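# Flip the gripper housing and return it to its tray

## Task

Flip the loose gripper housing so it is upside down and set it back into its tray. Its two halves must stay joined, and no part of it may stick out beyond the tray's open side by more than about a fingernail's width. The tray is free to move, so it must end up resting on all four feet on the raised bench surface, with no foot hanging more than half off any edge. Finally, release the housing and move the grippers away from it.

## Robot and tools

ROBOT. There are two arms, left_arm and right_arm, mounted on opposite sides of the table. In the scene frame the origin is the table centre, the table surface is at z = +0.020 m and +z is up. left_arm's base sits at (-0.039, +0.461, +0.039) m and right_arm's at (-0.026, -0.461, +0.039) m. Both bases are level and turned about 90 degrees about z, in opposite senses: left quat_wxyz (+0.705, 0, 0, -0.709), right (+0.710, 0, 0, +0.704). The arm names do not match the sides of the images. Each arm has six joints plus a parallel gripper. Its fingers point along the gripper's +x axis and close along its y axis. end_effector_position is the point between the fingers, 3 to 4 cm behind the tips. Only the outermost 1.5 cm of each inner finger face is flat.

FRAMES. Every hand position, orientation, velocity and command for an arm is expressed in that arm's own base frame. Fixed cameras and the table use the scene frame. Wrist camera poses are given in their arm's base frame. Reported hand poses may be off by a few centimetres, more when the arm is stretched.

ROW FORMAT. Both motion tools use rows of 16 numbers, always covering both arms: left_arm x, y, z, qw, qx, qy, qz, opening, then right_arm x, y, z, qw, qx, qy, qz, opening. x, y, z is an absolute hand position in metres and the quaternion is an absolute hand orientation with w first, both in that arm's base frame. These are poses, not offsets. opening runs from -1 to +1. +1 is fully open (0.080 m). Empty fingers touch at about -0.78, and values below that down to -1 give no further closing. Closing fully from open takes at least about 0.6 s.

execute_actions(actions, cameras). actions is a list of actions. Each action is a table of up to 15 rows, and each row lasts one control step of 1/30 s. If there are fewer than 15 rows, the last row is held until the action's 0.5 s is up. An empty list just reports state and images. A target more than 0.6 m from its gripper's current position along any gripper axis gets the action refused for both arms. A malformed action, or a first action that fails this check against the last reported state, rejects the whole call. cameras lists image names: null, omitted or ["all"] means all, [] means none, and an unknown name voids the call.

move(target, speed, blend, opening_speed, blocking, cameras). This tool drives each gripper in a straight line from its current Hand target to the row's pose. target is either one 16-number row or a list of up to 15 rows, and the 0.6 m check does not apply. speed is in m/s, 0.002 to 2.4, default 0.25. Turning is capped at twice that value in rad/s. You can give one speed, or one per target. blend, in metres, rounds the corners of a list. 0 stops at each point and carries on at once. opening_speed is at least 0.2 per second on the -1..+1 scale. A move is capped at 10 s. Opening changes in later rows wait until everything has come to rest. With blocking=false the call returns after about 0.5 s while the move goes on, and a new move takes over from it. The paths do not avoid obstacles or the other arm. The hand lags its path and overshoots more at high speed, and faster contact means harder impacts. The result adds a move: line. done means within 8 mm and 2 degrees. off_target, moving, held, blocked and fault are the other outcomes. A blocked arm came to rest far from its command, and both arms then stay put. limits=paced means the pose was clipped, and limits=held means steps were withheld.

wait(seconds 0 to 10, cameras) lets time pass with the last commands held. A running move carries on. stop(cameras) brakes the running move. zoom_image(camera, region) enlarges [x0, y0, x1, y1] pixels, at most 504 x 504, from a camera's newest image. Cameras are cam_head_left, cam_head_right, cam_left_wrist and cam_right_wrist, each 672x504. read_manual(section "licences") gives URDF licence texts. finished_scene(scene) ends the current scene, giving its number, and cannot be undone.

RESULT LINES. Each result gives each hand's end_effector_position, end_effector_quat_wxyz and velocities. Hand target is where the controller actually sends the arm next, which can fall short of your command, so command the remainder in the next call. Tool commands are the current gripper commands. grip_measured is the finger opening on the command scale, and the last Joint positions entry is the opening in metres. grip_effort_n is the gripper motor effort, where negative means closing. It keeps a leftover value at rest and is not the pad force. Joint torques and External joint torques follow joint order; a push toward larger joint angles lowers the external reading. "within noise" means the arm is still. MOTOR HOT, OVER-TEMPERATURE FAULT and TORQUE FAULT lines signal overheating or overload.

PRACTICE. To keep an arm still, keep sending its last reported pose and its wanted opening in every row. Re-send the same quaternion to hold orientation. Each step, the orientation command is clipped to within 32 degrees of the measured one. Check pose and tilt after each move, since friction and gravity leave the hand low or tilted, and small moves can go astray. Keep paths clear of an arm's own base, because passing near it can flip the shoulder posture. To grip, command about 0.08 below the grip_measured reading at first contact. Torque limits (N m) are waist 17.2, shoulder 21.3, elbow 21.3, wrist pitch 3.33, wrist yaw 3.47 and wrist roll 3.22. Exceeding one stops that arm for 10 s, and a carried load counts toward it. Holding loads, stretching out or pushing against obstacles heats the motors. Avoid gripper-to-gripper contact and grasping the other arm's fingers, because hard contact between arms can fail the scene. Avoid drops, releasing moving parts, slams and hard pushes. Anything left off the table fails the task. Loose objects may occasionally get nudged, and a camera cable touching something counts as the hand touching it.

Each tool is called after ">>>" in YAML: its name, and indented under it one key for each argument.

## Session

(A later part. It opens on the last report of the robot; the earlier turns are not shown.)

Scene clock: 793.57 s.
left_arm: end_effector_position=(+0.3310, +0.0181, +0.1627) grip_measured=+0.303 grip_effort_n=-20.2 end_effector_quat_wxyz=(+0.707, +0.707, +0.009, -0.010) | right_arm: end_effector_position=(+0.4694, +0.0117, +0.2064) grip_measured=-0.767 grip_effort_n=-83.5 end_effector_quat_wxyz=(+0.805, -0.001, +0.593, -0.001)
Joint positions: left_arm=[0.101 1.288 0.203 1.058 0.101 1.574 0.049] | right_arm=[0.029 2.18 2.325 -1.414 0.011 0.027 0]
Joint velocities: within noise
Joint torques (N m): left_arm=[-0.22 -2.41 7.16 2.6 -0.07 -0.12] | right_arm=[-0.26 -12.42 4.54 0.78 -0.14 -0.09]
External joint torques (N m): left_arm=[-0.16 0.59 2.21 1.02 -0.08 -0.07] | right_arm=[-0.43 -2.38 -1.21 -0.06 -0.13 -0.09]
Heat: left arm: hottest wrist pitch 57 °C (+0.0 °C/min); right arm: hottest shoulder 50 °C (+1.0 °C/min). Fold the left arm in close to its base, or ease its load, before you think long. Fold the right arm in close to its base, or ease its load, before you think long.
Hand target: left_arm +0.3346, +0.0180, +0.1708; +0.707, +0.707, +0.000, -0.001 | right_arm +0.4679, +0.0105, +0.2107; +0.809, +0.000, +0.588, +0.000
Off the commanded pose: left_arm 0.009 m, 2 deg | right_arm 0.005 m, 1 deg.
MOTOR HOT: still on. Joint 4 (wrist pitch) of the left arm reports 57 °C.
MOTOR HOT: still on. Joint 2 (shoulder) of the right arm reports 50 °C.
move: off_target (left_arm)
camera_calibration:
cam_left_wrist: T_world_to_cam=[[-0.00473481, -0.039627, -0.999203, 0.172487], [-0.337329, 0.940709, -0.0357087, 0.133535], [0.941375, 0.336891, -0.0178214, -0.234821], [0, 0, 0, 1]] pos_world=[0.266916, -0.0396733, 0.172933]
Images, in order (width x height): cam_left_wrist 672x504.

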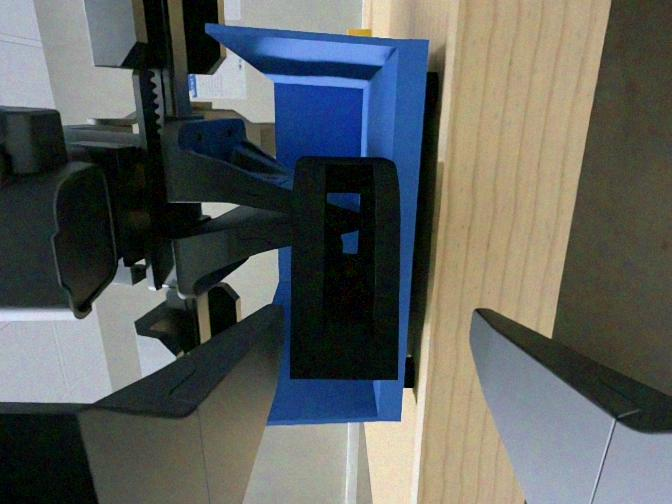

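>>> move:
  target:
    - [0.338,0.020,0.181,0.7071,0.7071,0,0,0.3, 0.468,0.0105,0.211,0.809,0,0.588,0,-0.9]
    - [0.350,0.020,0.181,0.7071,0.7071,0,0,0.3, 0.468,0.0105,0.211,0.809,0,0.588,0,-0.9]
  speed: 0.06
  cameras: ["cam_left_wrist"]

>>> zoom_image:
  camera: "cam_left_wrist"
  region: [200, 80, 560, 430]

Scene clock: 807.50 s.
left_arm: end_effector_position=(+0.3465, +0.0202, +0.1727) grip_measured=+0.303 grip_effort_n=-19.8 end_effector_quat_wxyz=(+0.707, +0.707, +0.009, -0.009) | right_arm: end_effector_position=(+0.4698, +0.0117, +0.2065) grip_measured=-0.767 grip_effort_n=-83.5 end_effector_quat_wxyz=(+0.806, -0.001, +0.592, -0.001)
Joint positions: left_arm=[0.102 1.317 0.277 1.015 0.101 1.574 0.049] | right_arm=[0.029 2.18 2.325 -1.413 0.011 0.027 0]
Joint velocities: within noise
Joint torques (N m): left_arm=[-0.22 -2.76 7.44 2.57 -0.03 -0.11] | right_arm=[-0.26 -12.4 4.65 0.78 -0.15 -0.08]
External joint torques (N m): left_arm=[-0.16 0.61 2.3 0.98 -0.04 -0.06] | right_arm=[-0.34 -2.36 -1.08 -0.05 -0.14 -0.09]
Heat: left arm: hottest wrist pitch 65 °C (+7.1 °C/min); right arm: hottest shoulder 54 °C (+3.0 °C/min). Heating fast: the left arm's wrist pitch motor: a push or a pull is the cause, and it goes on while you think. Ease it with your next call, before anything else. Fold the right arm in close to its base, or ease its load, before you think long.
Hand target: left_arm +0.3501, +0.0199, +0.1809; +0.707, +0.707, +0.000, +0.000 | right_arm +0.4683, +0.0105, +0.2111; +0.809, +0.000, +0.587, +0.000
Off the commanded pose: left_arm 0.009 m, 1 deg | right_arm 0.005 m, 1 deg.
MOTOR HOT: still on. Joint 4 (wrist pitch) of the left arm reports 65 °C.
MOTOR HOT: still on. Joint 2 (shoulder) of the right arm reports 54 °C.
move: off_target (left_arm)
camera_calibration:
cam_left_wrist: T_world_to_cam=[[-0.0031309, -0.0394828, -0.999215, 0.182086], [-0.338704, 0.9402, -0.0360896, 0.137709], [0.940888, 0.338326, -0.0163167, -0.250089], [0, 0, 0, 1]] pos_world=[0.282518, -0.0376732, 0.182833]
Images, in order (width x height): cam_left_wrist 672x504.

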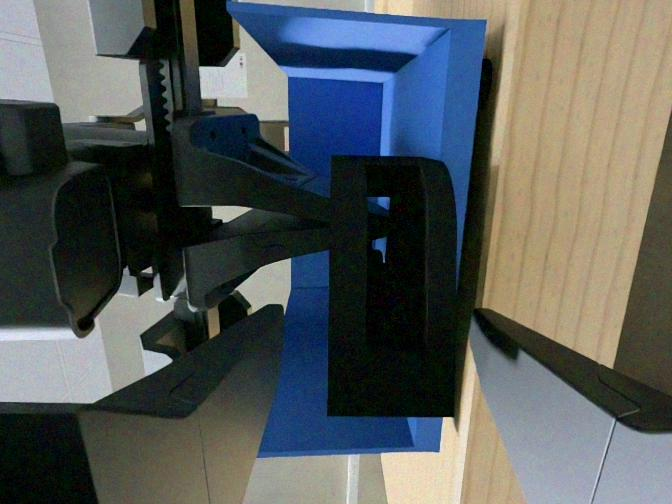

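Scaled by 1.400 from the camera's 672x504 image, which has a finer 960x720 frame.

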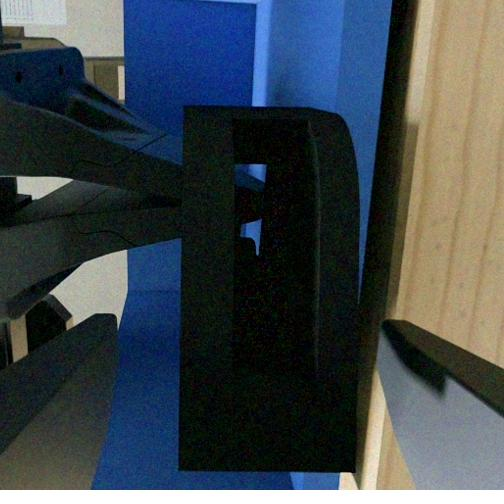

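>>> move:
  target:
    - [0.350,0.020,0.181,0.7071,0.7071,0,0,-0.45, 0.468,0.0105,0.211,0.809,0,0.588,0,-0.9]
  opening_speed: 0.5
  cameras: ["cam_left_wrist"]

>>> zoom_image:
  camera: "cam_left_wrist"
  region: [200, 80, 560, 430]

Scene clock: 820.33 s.
left_arm: end_effector_position=(+0.3465, +0.0202, +0.1727) grip_measured=-0.230 grip_effort_n=-83.5 end_effector_quat_wxyz=(+0.707, +0.707, +0.009, -0.009) | right_arm: end_effector_position=(+0.4694, +0.0117, +0.2064) grip_measured=-0.767 grip_effort_n=-83.5 end_effector_quat_wxyz=(+0.805, -0.001, +0.593, -0.001)
Joint positions: left_arm=[0.102 1.317 0.277 1.015 0.101 1.574 0.025] | right_arm=[0.029 2.18 2.325 -1.414 0.011 0.027 0]
Joint velocities: within noise
Joint torques (N m): left_arm=[-0.2 -2.95 7.3 2.47 -0.02 -0.11] | right_arm=[-0.26 -12.39 4.64 0.69 -0.15 -0.09]
External joint torques (N m): left_arm=[-0.15 0.4 2.22 0.9 -0.03 -0.06] | right_arm=[-0.38 -2.32 -1.1 -0.13 -0.15 -0.09]
Heat: left arm: hottest wrist pitch 71 °C (+14.2 °C/min); right arm: hottest shoulder 56 °C (+6.1 °C/min). Fold the left arm in close to its base, or ease its load, before you think long. Fold the right arm in close to its base, or ease its load, before you think long.
Hand target: left_arm +0.3498, +0.0200, +0.1808; +0.707, +0.707, +0.000, +0.000 | right_arm +0.4677, +0.0105, +0.2109; +0.808, +0.000, +0.589, +0.000
Off the commanded pose: left_arm 0.009 m, 1 deg | right_arm 0.005 m, 1 deg.
MOTOR HOT: still on. Joint 4 (wrist pitch) of the left arm reports 71 °C.
MOTOR HOT: still on. Joint 2 (shoulder) of the right arm reports 56 °C.
move: off_target (left_arm)
camera_calibration:
cam_left_wrist: T_world_to_cam=[[-0.0031309, -0.0394828, -0.999215, 0.182086], [-0.338704, 0.9402, -0.0360896, 0.137709], [0.940888, 0.338326, -0.0163167, -0.250089], [0, 0, 0, 1]] pos_world=[0.282518, -0.0376732, 0.182833]
Images, in order (width x height): cam_left_wrist 672x504.

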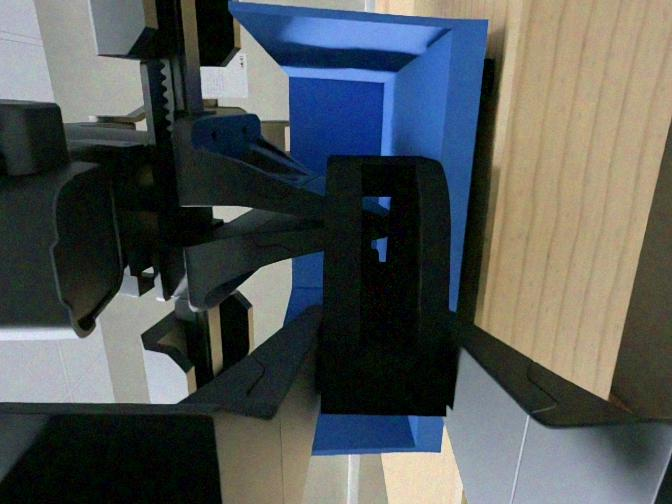

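Scaled by 1.400 from the camera's 672x504 image, which has a finer 960x720 frame.

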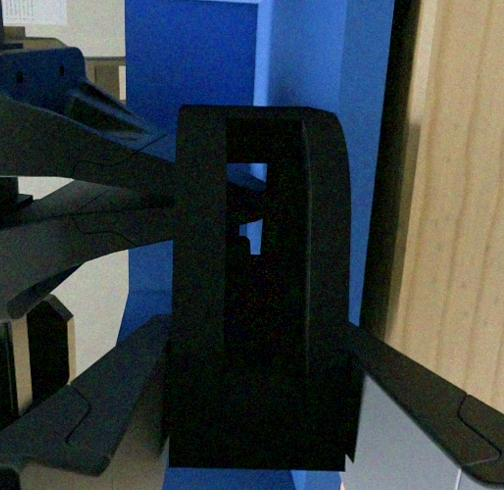

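>>> move:
  target:
    - [0.350,0.020,0.183,0.7071,0.7071,0,0,-0.5, 0.445,0.0105,0.215,0.809,0,0.588,0,-0.9]
    - [0.348,0.019,0.20,0.7071,0.7071,0,0,-0.5, 0.40,0.0105,0.275,0.85,0,0.527,0,-0.9]
    - [0.345,0.016,0.258,0.7071,0.7071,0,0,-0.5, 0.27,0.0105,0.285,0.85,0,0.527,0,-0.9]
  speed: 0.1

Scene clock: 831.10 s.
left_arm: end_effector_position=(+0.3455, +0.0163, +0.2456) grip_measured=-0.230 grip_effort_n=-83.5 end_effector_quat_wxyz=(+0.707, +0.707, +0.009, -0.010) | right_arm: end_effector_position=(+0.2740, +0.0110, +0.2878) grip_measured=-0.767 grip_effort_n=-83.5 end_effector_quat_wxyz=(+0.852, +0.001, +0.523, +0.001)
Joint positions: left_arm=[0.085 1.053 0.484 0.543 0.088 1.574 0.025] | right_arm=[0.052 1.324 1.593 -1.371 0.021 0.047 0]
Joint velocities: within noise
Joint torques (N m): left_arm=[-0.27 -3.76 9.14 1.45 -0.16 -0.09] | right_arm=[0.3 -4.9 4.52 0.38 0.15 0.17]
External joint torques (N m): left_arm=[-0.2 -0.94 2.82 -0.12 -0.17 -0.04] | right_arm=[0.26 -1.08 -1.18 -0.7 0.15 0.17]
Heat: left arm: hottest wrist pitch 70 °C (+13.2 °C/min); right arm: hottest shoulder 57 °C (+8.1 °C/min). Fold the left arm in close to its base, or ease its load, before you think long. Fold the right arm in close to its base, or ease its load, before you think long.
Hand target: left_arm +0.3458, +0.0163, +0.2579; +0.707, +0.707, +0.000, +0.001 | right_arm +0.2711, +0.0113, +0.2862; +0.850, +0.001, +0.526, -0.001
Off the commanded pose: left_arm 0.012 m, 2 deg | right_arm 0.005 m, 0 deg.
MOTOR HOT: still on. Joint 4 (wrist pitch) of the left arm reports 70 °C.
MOTOR HOT: still on. Joint 2 (shoulder) of the right arm reports 57 °C.
move: off_target (left_arm)
camera_calibration:
cam_left_wrist: T_world_to_cam=[[-0.00480824, -0.0393033, -0.999216, 0.255358], [-0.335841, 0.941253, -0.0354073, 0.142444], [0.941906, 0.335408, -0.0177255, -0.246465], [0, 0, 0, 1]] pos_world=[0.281214, -0.0413733, 0.255832]
cam_right_wrist: T_world_to_cam=[[0.00410281, -0.999339, 0.0361199, 0.00383188], [-0.996422, -0.0071346, -0.0842129, 0.323229], [0.084415, -0.0356451, -0.995793, 0.338032], [0, 0, 0, 1]] pos_world=[0.293522, 0.0181847, 0.363692]

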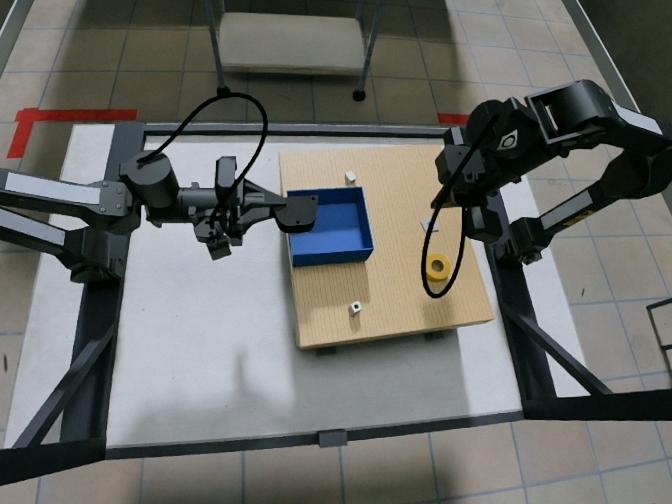

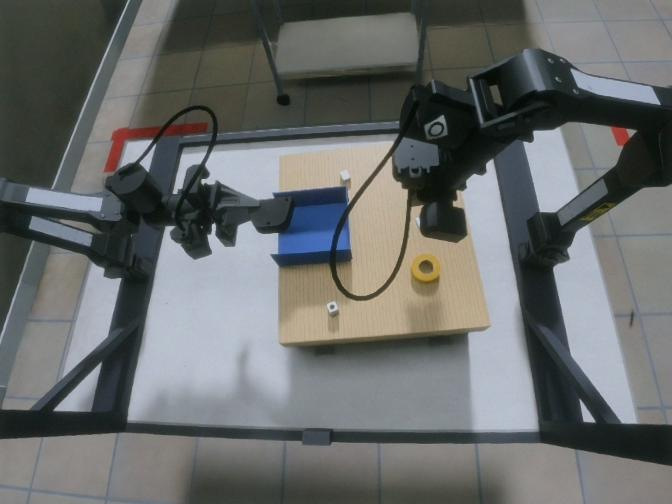

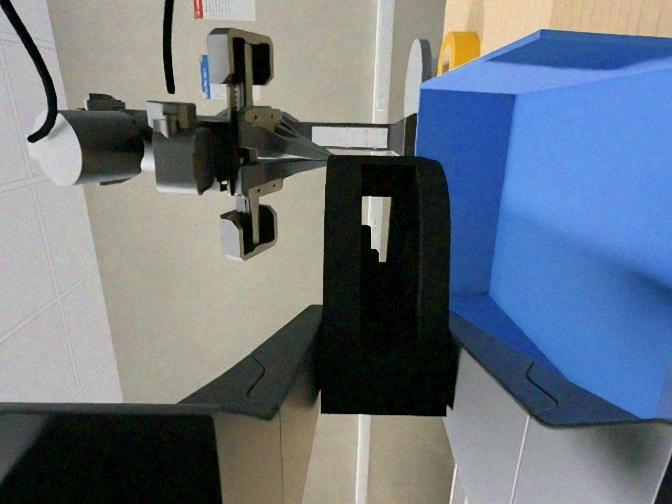

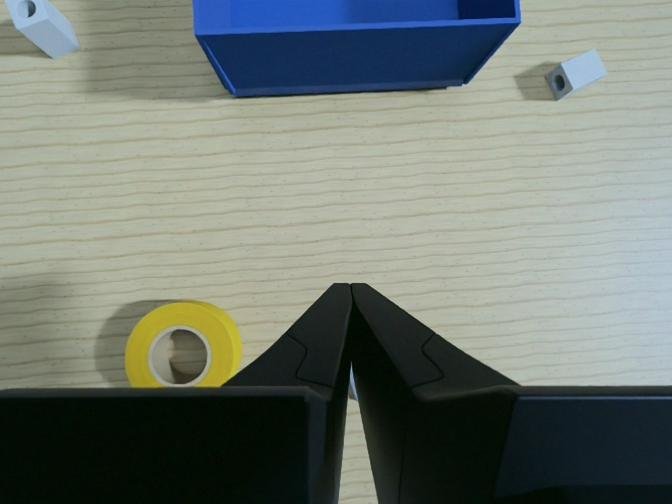

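>>> move:
  target:
    - [0.28,0.0,0.275,0.7071,0.7071,0,0,-0.5, 0.25,0.01,0.28,0.85,0,0.527,0,-0.9]
    - [0.262,-0.008,0.275,1,0,0,0,-0.5, 0.25,0.01,0.28,0.85,0,0.527,0,-0.9]
    - [0.262,-0.008,0.272,0.7071,-0.7071,0,0,-0.5, 0.25,0.01,0.28,0.85,0,0.527,0,-0.9]
    - [0.335,-0.008,0.265,0.7071,-0.7071,0,0,-0.5, 0.26,0.02,0.29,0.866,0,0.5,0,-0.9]
  speed: [0.15,0.5,0.5,0.15]

>>> zoom_image:
  camera: "cam_head_right"
  region: [230, 170, 380, 290]

Scene clock: 852.40 s.
left_arm: end_effector_position=(+0.3333, -0.0094, +0.2527) grip_measured=-0.230 grip_effort_n=-83.5 end_effector_quat_wxyz=(+0.706, -0.708, +0.013, +0.010) | right_arm: end_effector_position=(+0.2589, +0.0203, +0.2855) grip_measured=-0.767 grip_effort_n=-83.5 end_effector_quat_wxyz=(+0.861, -0.001, +0.509, +0.003)
Joint positions: left_arm=[-0.047 0.97 0.484 0.454 -0.041 -1.574 0.025] | right_arm=[0.105 1.243 1.513 -1.341 0.047 0.088 0]
Joint velocities: within noise
Joint torques (N m): left_arm=[0.13 -1.92 9.36 2.72 0.18 -0.03] | right_arm=[0.31 -4.08 6.29 1.13 0.17 0.17]
External joint torques (N m): left_arm=[0.17 0.59 2.8 1.1 0.18 -0.08] | right_arm=[0.23 -0.86 0.62 0.03 0.15 0.17]
Heat: left arm: hottest wrist pitch 66 °C (+9.1 °C/min); right arm: hottest shoulder 52 °C (+2.0 °C/min). Fold the left arm in close to its base, or ease its load, before you think long. Fold the right arm in close to its base, or ease its load, before you think long.
Hand target: left_arm +0.3351, -0.0094, +0.2651; +0.705, -0.709, +0.003, -0.003 | right_arm +0.2597, +0.0207, +0.2901; +0.866, +0.000, +0.500, +0.002
Off the commanded pose: left_arm 0.012 m, 2 deg | right_arm 0.005 m, 1 deg.
MOTOR HOT: still on. Joint 4 (wrist pitch) of the left arm reports 66 °C.
MOTOR HOT: still on. Joint 2 (shoulder) of the right arm reports 52 °C.
move: off_target (left_arm)
camera_calibration:
cam_left_wrist: T_world_to_cam=[[0.054536, 0.041416, 0.997653, -0.262277], [-0.340367, -0.938529, 0.0575675, 0.123172], [0.93871, -0.342707, -0.037087, -0.226695], [0, 0, 0, 1]] pos_world=[0.269028, 0.0487732, 0.246163]
cam_right_wrist: T_world_to_cam=[[0.00775891, -0.999266, 0.0375136, 0.0118511], [-0.992954, -0.0121352, -0.117879, 0.316943], [0.118248, -0.0363347, -0.992319, 0.32751], [0, 0, 0, 1]] pos_world=[0.27589, 0.0275886, 0.361911]

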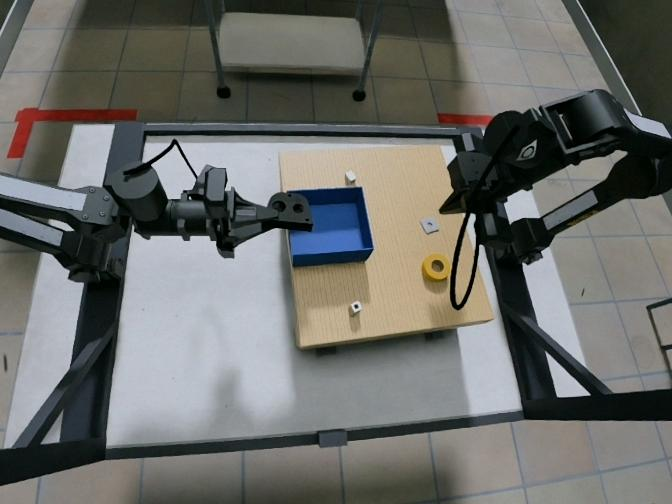

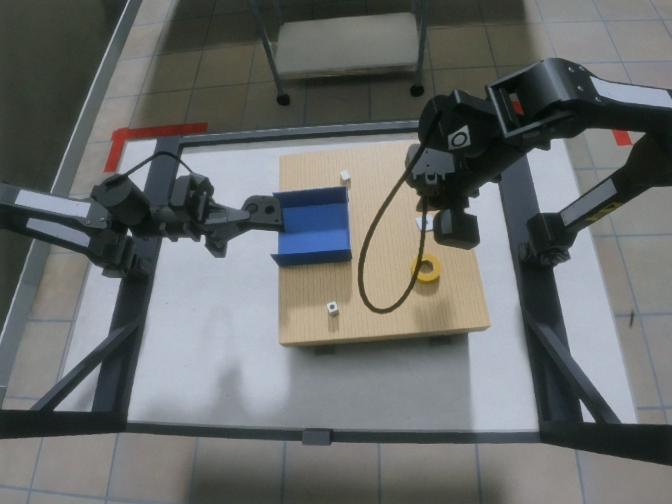

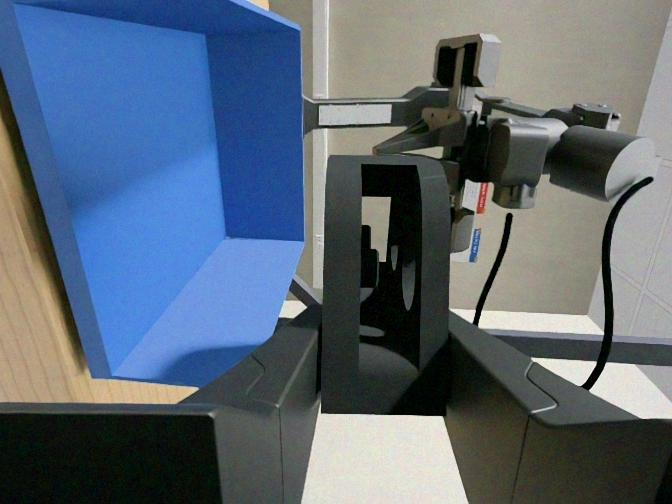

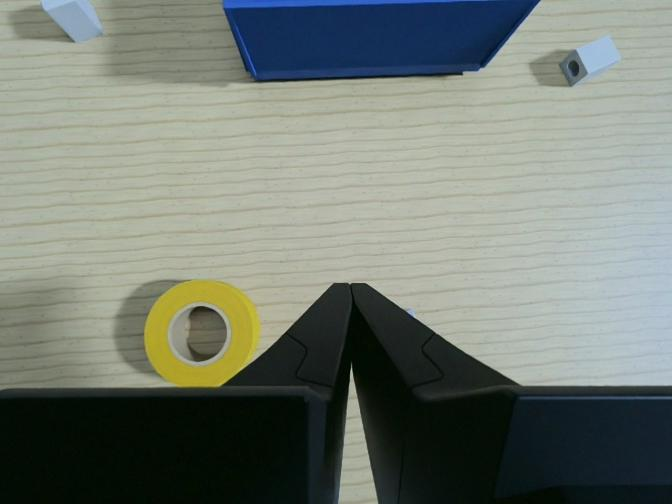

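Scaled by 3.360 from the camera's 672x504 image, which has a finer 960x720 frame.

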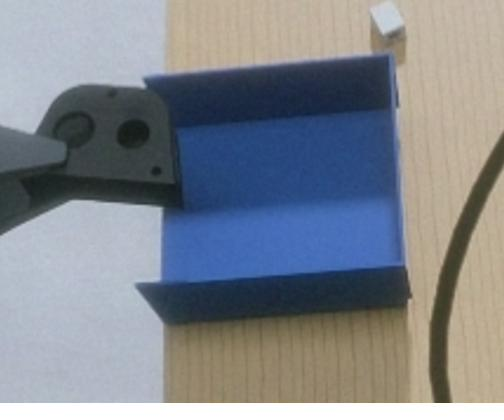

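>>> move:
  target:
    - [0.346,-0.004,0.258,0.7071,-0.7071,0,0,-0.5, 0.30,0.02,0.30,0.87,0,0.493,0,-0.9]
    - [0.347,-0.004,0.207,0.7071,-0.7071,0,0,-0.5, 0.32,0.02,0.30,0.87,0,0.493,0,-0.9]
  speed: 0.1
  cameras: ["cam_right_wrist","cam_left_wrist"]

>>> zoom_image:
  camera: "cam_right_wrist"
  region: [170, 0, 560, 250]

Scene clock: 864.97 s.
left_arm: end_effector_position=(+0.3471, -0.0040, +0.2079) grip_measured=-0.230 grip_effort_n=-83.5 end_effector_quat_wxyz=(+0.706, -0.708, +0.000, +0.002) | right_arm: end_effector_position=(+0.3167, +0.0193, +0.2968) grip_measured=-0.767 grip_effort_n=-83.5 end_effector_quat_wxyz=(+0.867, -0.002, +0.498, -0.003)
Joint positions: left_arm=[-0.022 1.174 0.354 0.817 -0.024 -1.574 0.025] | right_arm=[0.085 1.441 1.696 -1.299 0.051 0.073 0]
Joint velocities: within noise
Joint torques (N m): left_arm=[0.12 -2.59 5.45 2.7 0.19 0.16] | right_arm=[-0.35 -4.18 6.97 1.13 -0.18 -0.09]
External joint torques (N m): left_arm=[0.17 0.51 -0.43 1.1 0.18 0.11] | right_arm=[-0.41 0.52 1.22 -0.01 -0.2 -0.09]
Heat: left arm: hottest wrist pitch 71 °C (+7.0 °C/min); right arm: hottest shoulder 49 °C (-4.0 °C/min). Fold the left arm in close to its base, or ease its load, before you think long. Fold the right arm in close to its base, or ease its load, before you think long.
Hand target: left_arm +0.3463, -0.0040, +0.2066; +0.707, -0.707, +0.001, +0.000 | right_arm +0.3203, +0.0192, +0.2998; +0.870, -0.001, +0.492, -0.002
Off the commanded pose: left_arm 0.001 m, 0 deg | right_arm 0.005 m, 1 deg.
MOTOR HOT: still on. Joint 4 (wrist pitch) of the left arm reports 71 °C.
MOTOR HOT: still on. Joint 2 (shoulder) of the right arm reports 49 °C.
move: done
camera_calibration:
cam_left_wrist: T_world_to_cam=[[0.0251374, 0.0430153, 0.998758, -0.208528], [-0.334737, -0.941039, 0.0489542, 0.135351], [0.941976, -0.335552, -0.00925647, -0.246362], [0, 0, 0, 1]] pos_world=[0.282616, 0.0536735, 0.199362]
cam_right_wrist: T_world_to_cam=[[-0.00217982, -0.99891, 0.0466191, 0.0104711], [-0.989584, -0.00455575, -0.143887, 0.382091], [0.143943, -0.0464472, -0.988495, 0.322741], [0, 0, 0, 1]] pos_world=[0.331677, 0.0271908, 0.373518]
Images, in order (width x height): cam_left_wrist 672x504, cam_right_wrist 672x504.

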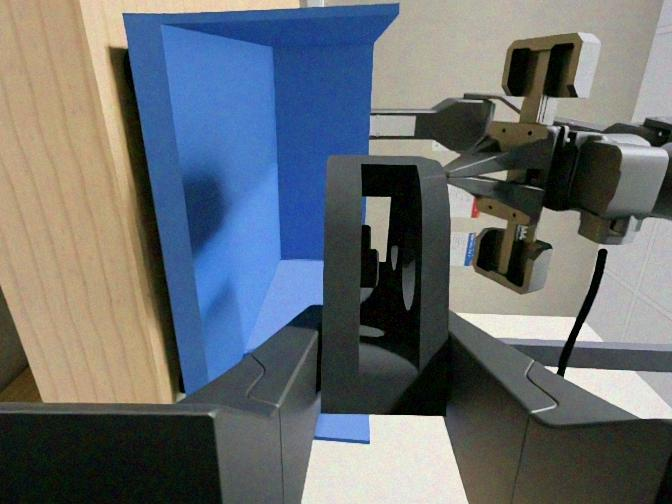

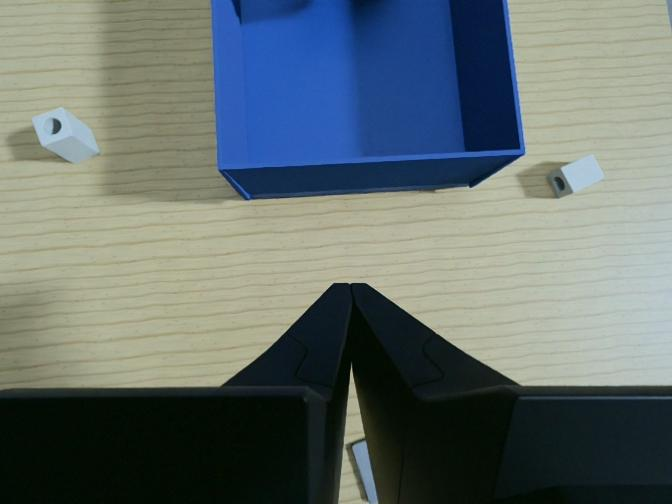

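Scaled by 1.292 from the camera's 672x504 image, which has a finer 960x720 frame.

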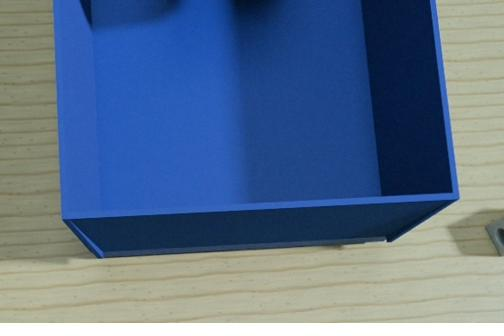

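>>> move:
  target:
    - [0.3465,-0.004,0.185,0.7071,-0.7071,0,0,-0.5, 0.35,0.015,0.30,0.84,0,0.543,0,-0.9]
    - [0.3465,-0.004,0.177,0.7071,-0.7071,0,0,-0.5, 0.36,0.015,0.295,0.84,0,0.543,0,-0.9]
  speed: [0.06,0.03]
  cameras: ["cam_right_wrist","cam_left_wrist","cam_head_right"]

>>> zoom_image:
  camera: "cam_right_wrist"
  region: [170, 0, 560, 250]

>>> zoom_image:
  camera: "cam_head_right"
  region: [230, 170, 380, 290]

Scene clock: 878.87 s.
left_arm: end_effector_position=(+0.3471, -0.0040, +0.1780) grip_measured=-0.230 grip_effort_n=-83.5 end_effector_quat_wxyz=(+0.706, -0.708, +0.000, +0.002) | right_arm: end_effector_position=(+0.3560, +0.0151, +0.2929) grip_measured=-0.767 grip_effort_n=-83.5 end_effector_quat_wxyz=(+0.837, -0.001, +0.548, -0.002)
Joint positions: left_arm=[-0.022 1.311 0.277 1.03 -0.024 -1.574 0.025] | right_arm=[0.053 1.691 1.98 -1.45 0.025 0.048 0]
Joint velocities: within noise
Joint torques (N m): left_arm=[0.06 -2.84 4.76 2.7 0.14 0.16] | right_arm=[-0.32 -5.76 6.68 0.98 -0.22 -0.09]
External joint torques (N m): left_arm=[0.11 0.49 -0.38 1.12 0.14 0.11] | right_arm=[-0.38 0.72 1.1 -0.02 -0.23 -0.1]
Heat: left arm: hottest wrist pitch 74 °C (+4.0 °C/min); right arm: hottest shoulder 48 °C (-8.0 °C/min). Fold the left arm in close to its base, or ease its load, before you think long. Fold the right arm in close to its base, or ease its load, before you think long.
Hand target: left_arm +0.3461, -0.0040, +0.1771; +0.707, -0.707, +0.000, +0.000 | right_arm +0.3598, +0.0148, +0.2946; +0.839, +0.000, +0.543, +0.000
Off the commanded pose: left_arm 0.001 m, 0 deg | right_arm 0.005 m, 1 deg.
MOTOR HOT: still on. Joint 4 (wrist pitch) of the left arm reports 74 °C.
MOTOR HOT: still on. Joint 2 (shoulder) of the right arm reports 48 °C.
move: done
camera_calibration:
cam_left_wrist: T_world_to_cam=[[0.0251374, 0.0430153, 0.998758, -0.178665], [-0.334737, -0.941039, 0.0489542, 0.136815], [0.941976, -0.335552, -0.00925647, -0.246639], [0, 0, 0, 1]] pos_world=[0.282616, 0.0536735, 0.169462]
cam_right_wrist: T_world_to_cam=[[0.00452644, -0.999087, 0.0424804, 0.00533905], [-0.999638, -0.00564754, -0.0263082, 0.389526], [0.0265241, -0.0423459, -0.998751, 0.357874], [0, 0, 0, 1]] pos_world=[0.379869, 0.0226885, 0.367448]
Images, in order (width x height): cam_head_right 672x504, cam_left_wrist 672x504, cam_right_wrist 672x504.

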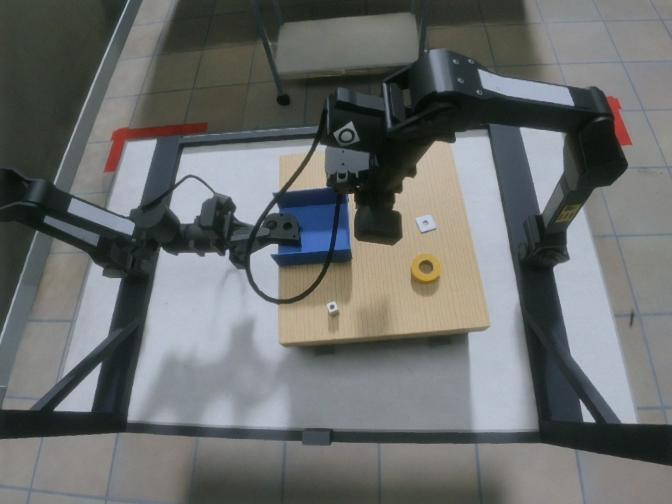

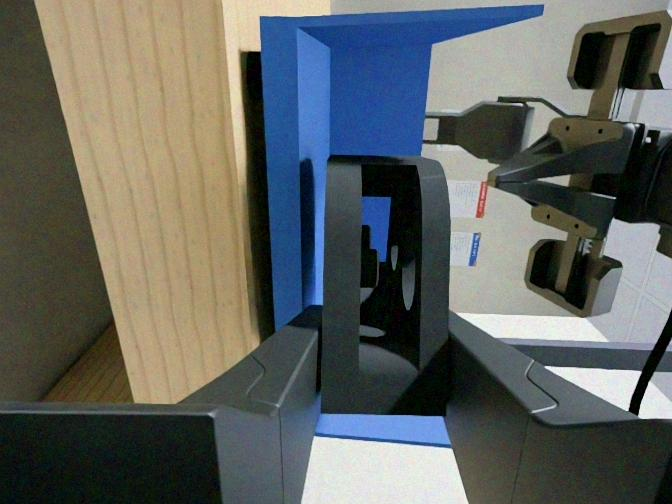

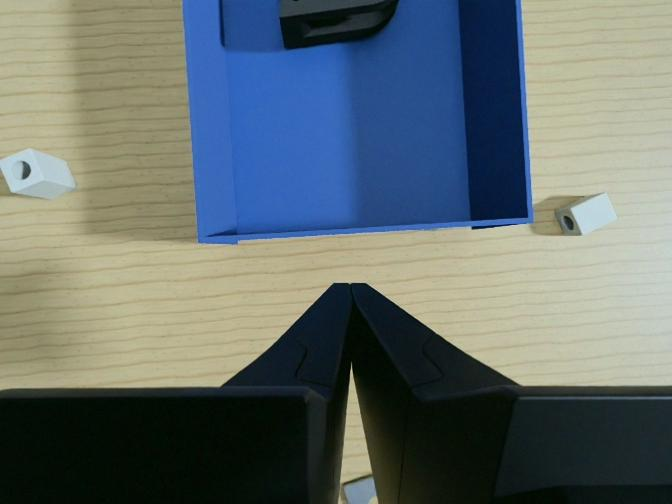

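Scaled by 1.292 from the camera's 672x504 image, which has a finer 960x720 frame.

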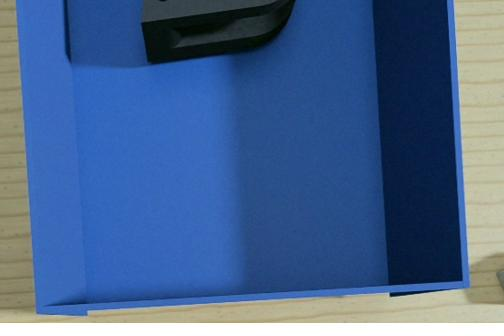

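Scaled by 3.360 from the camera's 672x504 image, which has a finer 960x720 frame.

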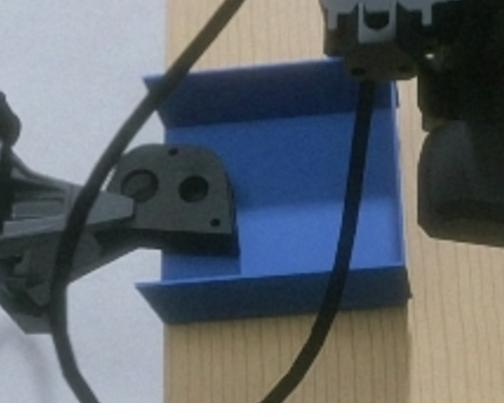

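>>> move:
  target:
    - [0.3465,-0.004,0.169,0.7071,-0.7071,0,0,-0.5, 0.36,0.015,0.295,0.84,0,0.543,0,-0.9]
  speed: 0.025
  cameras: ["cam_left_wrist"]

Scene clock: 884.70 s.
left_arm: end_effector_position=(+0.3480, -0.0040, +0.1721) grip_measured=-0.230 grip_effort_n=-83.5 end_effector_quat_wxyz=(+0.706, -0.708, -0.002, -0.001) | right_arm: end_effector_position=(+0.3563, +0.0151, +0.2931) grip_measured=-0.767 grip_effort_n=-83.5 end_effector_quat_wxyz=(+0.837, -0.001, +0.547, -0.002)
Joint positions: left_arm=[-0.022 1.358 0.263 1.099 -0.024 -1.573 0.025] | right_arm=[0.053 1.691 1.98 -1.448 0.025 0.048 0]
Joint velocities: within noise
Joint torques (N m): left_arm=[0.09 -2.79 4.4 2.52 0.15 0.15] | right_arm=[-0.24 -5.78 6.69 0.98 -0.17 -0.07]
External joint torques (N m): left_arm=[0.14 0.66 -0.55 0.93 0.14 0.1] | right_arm=[-0.32 0.63 1.15 -0.01 -0.18 -0.07]
Heat: left arm: hottest wrist pitch 73 °C (+1.0 °C/min); right arm: hottest shoulder 47 °C (-10.1 °C/min). Fold the left arm in close to its base, or ease its load, before you think long.
Hand target: left_arm +0.3467, -0.0040, +0.1698; +0.707, -0.707, -0.001, -0.001 | right_arm +0.3601, +0.0150, +0.2948; +0.840, +0.000, +0.543, +0.000
Off the commanded pose: left_arm 0.003 m, 0 deg | right_arm 0.004 m, 1 deg.
MOTOR HOT: still on. Joint 4 (wrist pitch) of the left arm reports 73 °C.
MOTOR HOT: cleared for the motors of the right arm.
move: done
camera_calibration:
cam_left_wrist: T_world_to_cam=[[0.0175041, 0.0416874, 0.998977, -0.170197], [-0.335109, -0.941097, 0.0451438, 0.138155], [0.942017, -0.335557, -0.00250322, -0.248657], [0, 0, 0, 1]] pos_world=[0.283516, 0.0536734, 0.163164]
Images, in order (width x height): cam_left_wrist 672x504.

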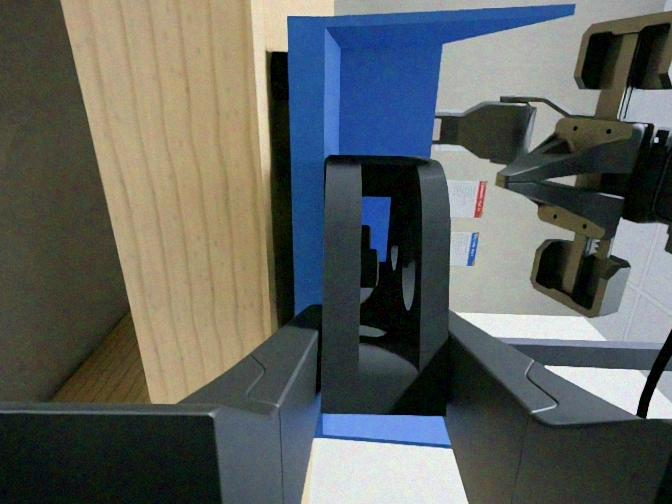

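>>> move:
  target:
    - [0.3465,-0.004,0.1705,0.7071,-0.7071,0,0,-0.07, 0.36,0.015,0.295,0.84,0,0.543,0,-0.9]
  opening_speed: 0.3
  cameras: ["cam_left_wrist","cam_right_wrist"]

>>> zoom_image:
  camera: "cam_left_wrist"
  region: [220, 120, 560, 430]

Scene clock: 891.33 s.
left_arm: end_effector_position=(+0.3477, -0.0040, +0.1715) grip_measured=-0.073 grip_effort_n=12.8 end_effector_quat_wxyz=(+0.706, -0.708, -0.002, +0.000) | right_arm: end_effector_position=(+0.3564, +0.0151, +0.2935) grip_measured=-0.767 grip_effort_n=-83.5 end_effector_quat_wxyz=(+0.837, -0.001, +0.547, -0.002)
Joint positions: left_arm=[-0.022 1.358 0.261 1.099 -0.024 -1.573 0.032] | right_arm=[0.053 1.691 1.981 -1.448 0.025 0.048 0]
Joint velocities: within noise
Joint torques (N m): left_arm=[0.04 -3.64 4.62 1.67 0.13 0.12] | right_arm=[-0.24 -5.78 6.69 0.91 -0.17 -0.07]
External joint torques (N m): left_arm=[0.11 -0.23 -0.26 0.1 0.12 0.07] | right_arm=[-0.34 0.74 1.1 -0.08 -0.18 -0.07]
Heat: left arm: hottest wrist pitch 72 °C (+2.0 °C/min); right arm: hottest elbow 48 °C (+4.0 °C/min). Fold the left arm in close to its base, or ease its load, before you think long.
Hand target: left_arm +0.3462, -0.0040, +0.1699; +0.707, -0.707, +0.001, +0.001 | right_arm +0.3600, +0.0150, +0.2952; +0.840, +0.000, +0.543, +0.000
Off the commanded pose: left_arm 0.002 m, 0 deg | right_arm 0.004 m, 1 deg.
MOTOR HOT: still on. Joint 4 (wrist pitch) of the left arm reports 72 °C.
move: done
camera_calibration:
cam_left_wrist: T_world_to_cam=[[0.0190861, 0.0416359, 0.998951, -0.170134], [-0.335061, -0.941091, 0.0456261, 0.137984], [0.942003, -0.335581, -0.0040112, -0.248126], [0, 0, 0, 1]] pos_world=[0.283216, 0.0536734, 0.162664]
cam_right_wrist: T_world_to_cam=[[0.00440021, -0.999095, 0.0422952, 0.00542451], [-0.999551, -0.0056473, -0.0294112, 0.390852], [0.0296235, -0.0421468, -0.998672, 0.357359], [0, 0, 0, 1]] pos_world=[0.380066, 0.0226884, 0.36815]
Images, in order (width x height): cam_left_wrist 672x504, cam_right_wrist 672x504.

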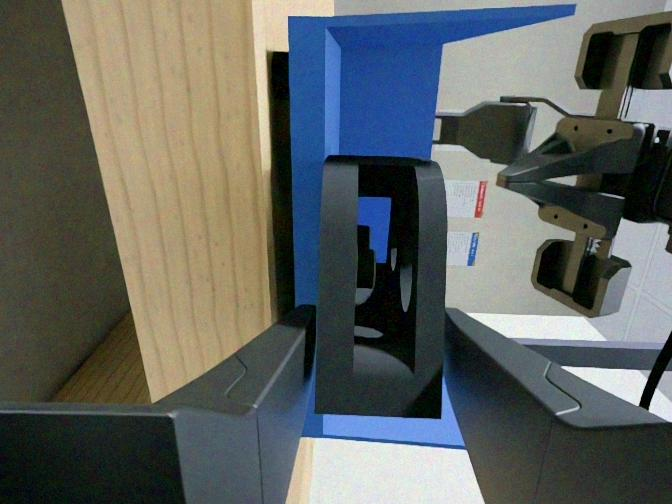

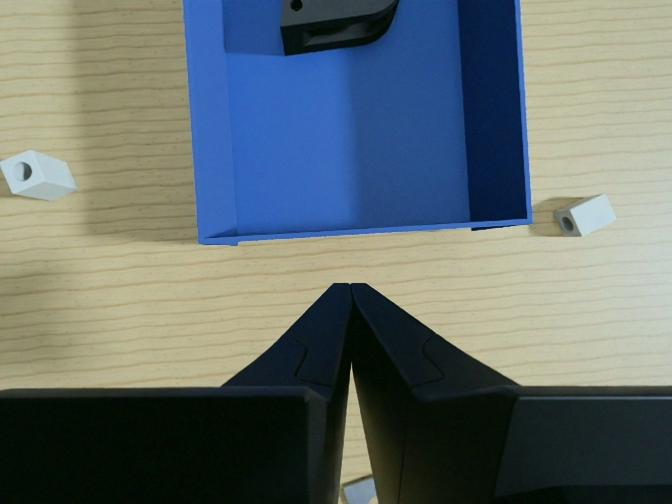

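Scaled by 1.482 from the camera's 672x504 image, which has a finer 960x720 frame.

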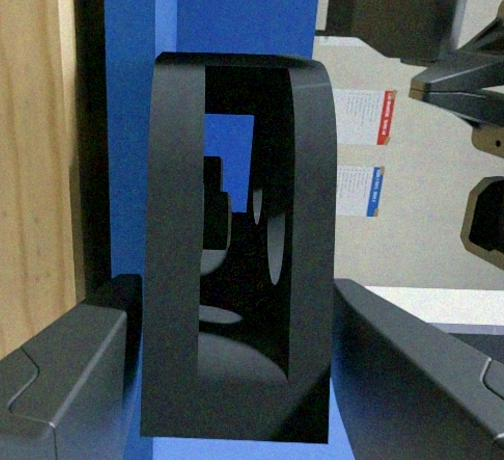

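>>> move:
  target:
    - [0.3465,-0.004,0.1712,0.7071,-0.7071,0,0,0.08, 0.36,0.015,0.295,0.84,0,0.543,0,-0.9]
    - [0.340,-0.004,0.1712,0.7071,-0.7071,0,0,0.08, 0.36,0.015,0.295,0.84,0,0.543,0,-0.9]
  opening_speed: 0.4
  speed: 0.04
  cameras: ["cam_left_wrist","cam_right_wrist"]

>>> zoom_image:
  camera: "cam_left_wrist"
  region: [220, 120, 560, 430]

Scene clock: 906.50 s.
left_arm: end_effector_position=(+0.3423, -0.0039, +0.1722) grip_measured=+0.077 grip_effort_n=12.8 end_effector_quat_wxyz=(+0.706, -0.708, -0.002, +0.000) | right_arm: end_effector_position=(+0.3564, +0.0151, +0.2935) grip_measured=-0.767 grip_effort_n=-83.5 end_effector_quat_wxyz=(+0.837, -0.001, +0.547, -0.002)
Joint positions: left_arm=[-0.022 1.326 0.245 1.084 -0.024 -1.573 0.038] | right_arm=[0.053 1.691 1.981 -1.448 0.025 0.048 0]
Joint velocities: within noise
Joint torques (N m): left_arm=[0.02 -4.28 4.53 1.37 0.12 0.12] | right_arm=[-0.24 -5.77 6.59 0.92 -0.17 -0.06]
External joint torques (N m): left_arm=[0.04 -0.99 -0.5 -0.23 0.12 0.07] | right_arm=[-0.34 0.64 1.07 -0.06 -0.17 -0.06]
Heat: left arm: hottest wrist pitch 68 °C (+2.0 °C/min); right arm: hottest elbow 49 °C (+5.0 °C/min). Fold the left arm in close to its base, or ease its load, before you think long.
Hand target: left_arm +0.3401, -0.0040, +0.1713; +0.707, -0.707, +0.000, +0.000 | right_arm +0.3600, +0.0150, +0.2949; +0.840, +0.000, +0.543, +0.000
Off the commanded pose: left_arm 0.002 m, 0 deg | right_arm 0.004 m, 1 deg.
MOTOR HOT: still on. Joint 4 (wrist pitch) of the left arm reports 68 °C.
move: done
camera_calibration:
cam_left_wrist: T_world_to_cam=[[0.0190861, 0.0416359, 0.998951, -0.170636], [-0.335061, -0.941091, 0.0456261, 0.136275], [0.942003, -0.335581, -0.0040112, -0.243097], [0, 0, 0, 1]] pos_world=[0.277916, 0.0537734, 0.163264]
cam_right_wrist: T_world_to_cam=[[0.00440021, -0.999095, 0.0422952, 0.00542451], [-0.999551, -0.0056473, -0.0294112, 0.390852], [0.0296235, -0.0421468, -0.998672, 0.357359], [0, 0, 0, 1]] pos_world=[0.380066, 0.0226884, 0.36815]
Images, in order (width x height): cam_left_wrist 672x504, cam_right_wrist 672x504.

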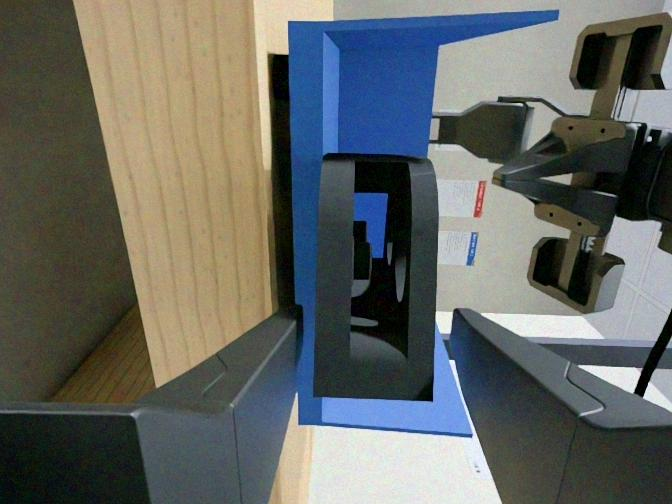

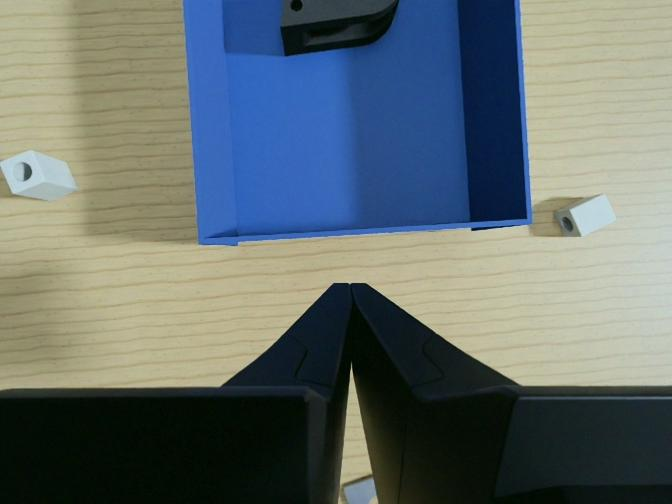

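Scaled by 1.482 from the camera's 672x504 image, which has a finer 960x720 frame.

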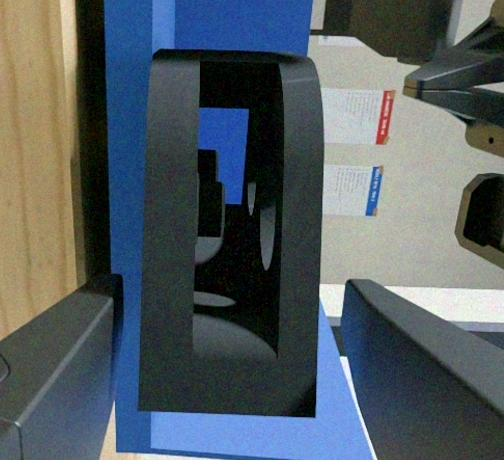

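>>> move:
  target:
    - [0.29,-0.004,0.1715,0.7071,-0.7071,0,0,0.08, 0.36,0.015,0.295,0.84,0,0.543,0,-0.9]
    - [0.291,0.003,0.174,0.7071,-0.7071,0,0,-0.42, 0.36,0.015,0.295,0.84,0,0.543,0,-0.9]
    - [0.318,0.003,0.178,0.7071,-0.7071,0,0,-0.42, 0.36,0.015,0.295,0.84,0,0.543,0,-0.9]
  speed: 0.08
  cameras: ["cam_left_wrist","cam_right_wrist"]

>>> zoom_image:
  camera: "cam_left_wrist"
  region: [220, 120, 560, 430]

Scene clock: 928.20 s.
left_arm: end_effector_position=(+0.3145, +0.0035, +0.1690) grip_measured=-0.417 grip_effort_n=-19.8 end_effector_quat_wxyz=(+0.706, -0.708, +0.008, +0.011) | right_arm: end_effector_position=(+0.3564, +0.0151, +0.2935) grip_measured=-0.767 grip_effort_n=-83.5 end_effector_quat_wxyz=(+0.837, -0.001, +0.547, -0.002)
Joint positions: left_arm=[0.018 1.133 0.165 0.941 0.014 -1.573 0.016] | right_arm=[0.053 1.691 1.981 -1.448 0.025 0.048 0]
Joint velocities: within noise
Joint torques (N m): left_arm=[-0.05 -1.78 7.77 2.62 0.1 0.1] | right_arm=[-0.25 -5.78 6.61 0.92 -0.17 -0.07]
External joint torques (N m): left_arm=[-0.01 0.61 2.38 1.03 0.1 0.05] | right_arm=[-0.32 0.56 1.11 -0.08 -0.18 -0.07]
Heat: left arm: hottest wrist pitch 65 °C (-7.1 °C/min); right arm: hottest elbow 51 °C (+6.1 °C/min). Fold the left arm in close to its base, or ease its load, before you think long. Fold the right arm in close to its base, or ease its load, before you think long.
Hand target: left_arm +0.3178, +0.0031, +0.1780; +0.707, -0.707, +0.000, +0.000 | right_arm +0.3600, +0.0150, +0.2949; +0.840, +0.000, +0.543, +0.000
Off the commanded pose: left_arm 0.010 m, 2 deg | right_arm 0.004 m, 1 deg.
MOTOR HOT: joint 3 (elbow) of the right arm reports 51 °C; the controller stops that arm at 95 °C. To cool a motor, set the load down, stop pushing, or move to a pose that needs little force.
MOTOR HOT: still on. Joint 4 (wrist pitch) of the left arm reports 65 °C.
move: off_target (left_arm)
camera_calibration:
cam_left_wrist: T_world_to_cam=[[0.0480621, 0.0421369, 0.997955, -0.176207], [-0.332154, -0.941576, 0.055753, 0.131419], [0.942, -0.334154, -0.0312582, -0.209761], [0, 0, 0, 1]] pos_world=[0.249715, 0.0610735, 0.161963]
cam_right_wrist: T_world_to_cam=[[0.00440021, -0.999095, 0.0422952, 0.00542451], [-0.999551, -0.0056473, -0.0294112, 0.390852], [0.0296235, -0.0421468, -0.998672, 0.357359], [0, 0, 0, 1]] pos_world=[0.380066, 0.0226884, 0.36815]
Images, in order (width x height): cam_left_wrist 672x504, cam_right_wrist 672x504.

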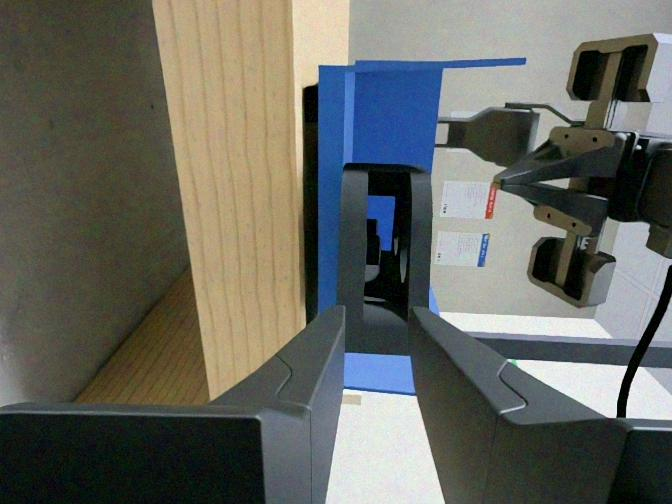

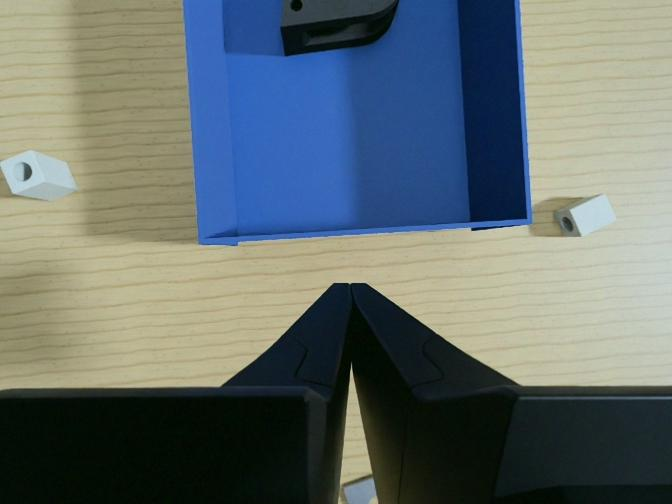

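Scaled by 1.482 from the camera's 672x504 image, which has a finer 960x720 frame.

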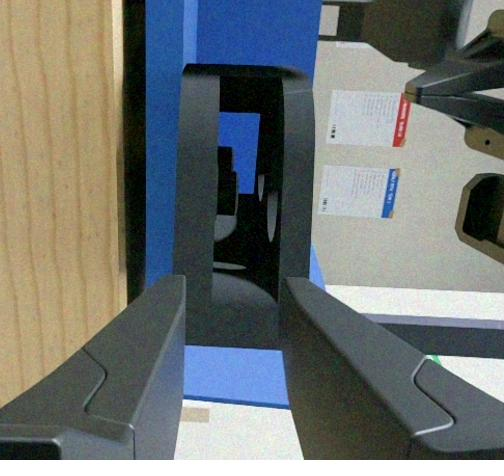

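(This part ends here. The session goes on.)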